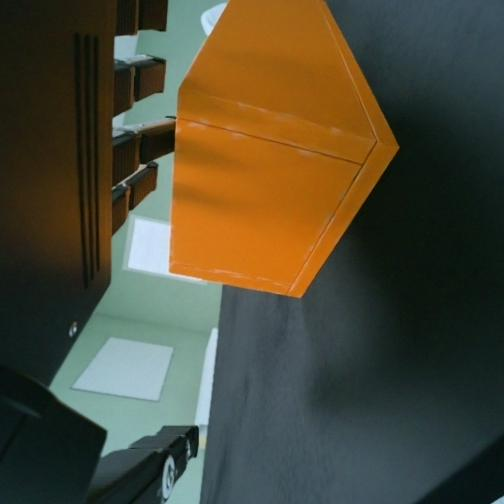

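Request:
{"op": "move", "data": {
  "arm3": {"target": [-0.335, 0.85, 1.15, 0.6691, 0.7431, 0, 0], "speed": 0.2},
  "arm1": {"target": [-0.360, 0.1025, 0.830, 0.7071, -0.7071, 0, 0], "speed": 0.05}
}}

Request:
{"op": "move", "data": {
  "arm3": {"joints": {"joint1_rad": 0.0, "joint2_rad": -0.563, "joint3_rad": 0.0, "joint4_rad": 1.6, "joint5_rad": 0.0, "joint6_rad": 0.9}, "min_time_s": 5},
  "arm1": {"target": [-0.350, 0.08, 0.875, 0.7071, -0.7071, 0, 0], "speed": 0.1, "joints": {"hand_middle": 0.2, "hand_index": 0.2, "hand_speed": -0.3}},
  "cameras": ["room_b", "arm1_cam_wrist"]
}}

Scene clock: 3092.10 s.
Joint torques (N m): arm1=[-0.54 -29.24 -0.36 -10.24 0.2 -1.98 0.35] | arm2=[-0.22 2.73 2.55 -5.36 0.03 -1.16 0.1] | arm3=[-0.83 -18.29 4 -5.99 -1.11 -1.46 0]
Motor temperatures (°C): arm1=[41 43 31 36 44 39 43] | arm2=[34 33 37 37 39 37 51] | arm3=[35 60 33 33 38 41 39]
Flange force (N): arm1=[2.8 6.5 -2.5] | arm2=[-2.0 8.4 -6.5] | arm3=[-0.8 4.6 10.6]
move: arm1 done; arm3 done
MOTOR HOT: still on. The motor of arm3's joint2_rad now reports 60 °C.
Joint velocities: within noise
arm1.joint_positions: joint1_rad=+0.056 joint2_rad=+1.115 joint3_rad=-0.262 joint4_rad=+1.082 joint5_rad=-0.165 joint6_rad=-0.631 joint7_rad=+0.375 hand_little=+1.000 hand_ring=+1.000 hand_middle=+0.782 hand_index=+1.000 hand_thumb_turn=+1.000 hand_thumb_bend=+1.000 hand_force_limit=+1.000 hand_speed=-0.800
arm1.joint_status: not commanded
arm1.hand_stopped_by: target,target,target,target,target,target
arm1.little_load_n: 0.0
arm1.ring_load_n: 0.0
arm1.middle_load_n: 0.0
arm1.index_load_n: 0.0
arm1.thumb_bend_load_n: 0.0
arm1.thumb_turn_load_n: 0.0
arm1.hand: x=-0.3600 y=+0.1025 z=+0.8300 quat_wxyz=(-0.707, +0.707, +0.000, +0.000)
arm1.hand_target: x=-0.3600 y=+0.1025 z=+0.8300 quat_wxyz=(-0.707, +0.707, +0.000, +0.000)
arm1.hand_status: done (0.000 m and 0.0 deg from the pose sent, 0.018 m and 0.0 deg at the start)
arm2: as last shown
arm3.joint_positions: joint1_rad=-0.754 joint2_rad=+0.675 joint3_rad=+0.925 joint4_rad=+1.508 joint5_rad=+0.533 joint6_rad=-0.454 joint7_rad=-4.154 hand_little=+1.000 hand_ring=+1.000 hand_middle=+1.000 hand_index=+1.000 hand_thumb_turn=+1.000 hand_thumb_bend=+1.000 hand_force_limit=+0.000 hand_speed=-0.800
arm3.joint_status: not commanded
arm3.hand_stopped_by: target,target,target,target,target,target
arm3.little_load_n: 0.0
arm3.ring_load_n: 0.0
arm3.middle_load_n: 0.0
arm3.index_load_n: 0.0
arm3.thumb_bend_load_n: 0.0
arm3.thumb_turn_load_n: 0.0
arm3.hand: x=-0.3350 y=+0.8500 z=+1.1500 quat_wxyz=(-0.669, -0.743, +0.000, +0.000)
arm3.hand_target: x=-0.3350 y=+0.8500 z=+1.1500 quat_wxyz=(-0.669, -0.743, +0.000, +0.000)
arm3.hand_status: done (0.000 m and 0.0 deg from the pose sent, 0.330 m and 0.0 deg at the start)
pictures: none

Scene clock: 3097.40 s.
Joint torques (N m): arm1=[-0.57 -28.18 -0.44 -10.3 0.19 -2.01 0.39] | arm2=[-0.17 2.81 2.53 -5.38 0 -1.14 0.15] | arm3=[-0.91 0.34 -1.55 -6.78 -0.15 -2.5 -0.01]
Motor temperatures (°C): arm1=[41 43 31 36 44 39 43] | arm2=[34 33 37 37 39 37 51] | arm3=[35 59 33 33 38 41 39]
Flange force (N): arm1=[3.2 6.9 -1.8] | arm2=[-1.9 8.3 -6.3] | arm3=[7.1 8.4 -2.5]
move: arm1 done; arm3 done
MOTOR HOT: still on. The motor of arm3's joint2_rad now reports 59 °C.
Joint velocities: within noise
arm1.joint_positions: joint1_rad=+0.080 joint2_rad=+1.000 joint3_rad=-0.266 joint4_rad=+1.187 joint5_rad=-0.175 joint6_rad=-0.618 joint7_rad=+0.373 hand_little=+1.000 hand_ring=+1.000 hand_middle=+0.200 hand_index=+0.200 hand_thumb_turn=+1.000 hand_thumb_bend=+1.000 hand_force_limit=+1.000 hand_speed=-0.300
arm1.joint_status: all done
arm1.hand_stopped_by: target,target,target,target,target,target
arm1.little_load_n: 0.0
arm1.ring_load_n: 0.0
arm1.middle_load_n: 0.0
arm1.index_load_n: 0.0
arm1.thumb_bend_load_n: 0.0
arm1.thumb_turn_load_n: 0.0
arm1.hand: x=-0.3500 y=+0.0800 z=+0.8750 quat_wxyz=(-0.707, +0.707, +0.000, +0.000)
arm1.hand_target: x=-0.3500 y=+0.0800 z=+0.8750 quat_wxyz=(-0.707, +0.707, +0.000, +0.000)
arm1.hand_status: done (0.000 m and 0.0 deg from the pose sent, 0.051 m and 0.0 deg at the start)
arm2: as last shown
arm3.joint_positions: joint1_rad=+0.000 joint2_rad=-0.563 joint3_rad=+0.000 joint4_rad=+1.600 joint5_rad=+0.000 joint6_rad=+0.900 joint7_rad=-4.154 hand_little=+1.000 hand_ring=+1.000 hand_middle=+1.000 hand_index=+1.000 hand_thumb_turn=+1.000 hand_thumb_bend=+1.000 hand_force_limit=+0.000 hand_speed=-0.800
arm3.joint_status: all done
arm3.hand_stopped_by: target,target,target,target,target,target
arm3.little_load_n: 0.0
arm3.ring_load_n: 0.0
arm3.middle_load_n: 0.0
arm3.index_load_n: 0.0
arm3.thumb_bend_load_n: 0.0
arm3.thumb_turn_load_n: 0.0
arm3.hand: x=-0.4586 y=+1.3398 z=+1.2994 quat_wxyz=(-0.516, -0.691, +0.450, -0.232)
arm3.hand_target: x=-0.4586 y=+1.3398 z=+1.2994 quat_wxyz=(-0.516, -0.691, +0.450, -0.232)
arm3.hand_status: not commanded
pictures: arm1_cam_wrist, room_b
arm1_cam_wrist: T_world_to_cam=[[0.23677, -0.02814, -0.97116, 0.92797], [-0.82362, -0.53603, -0.18526, -0.08725], [-0.51536, 0.84373, -0.15009, 0.00284]] pos_world=[-0.29011, -0.02304, 0.88547]

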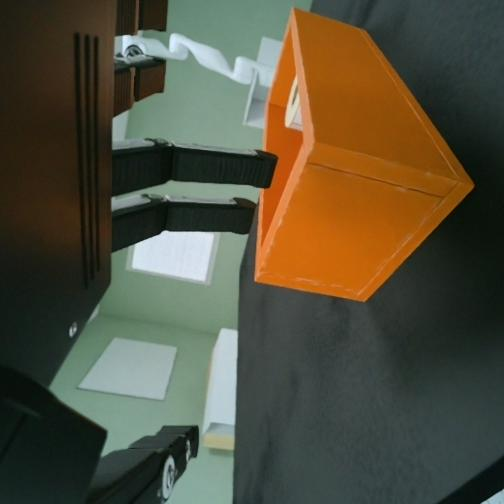

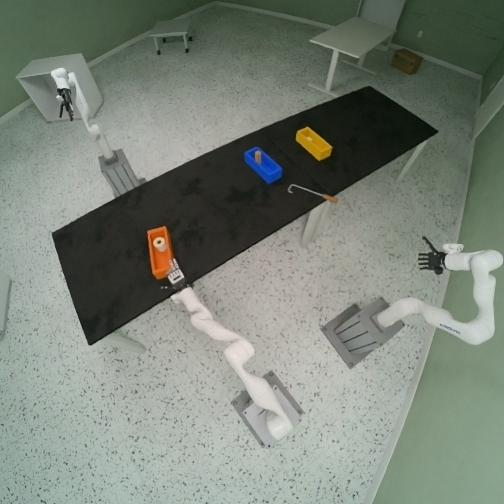

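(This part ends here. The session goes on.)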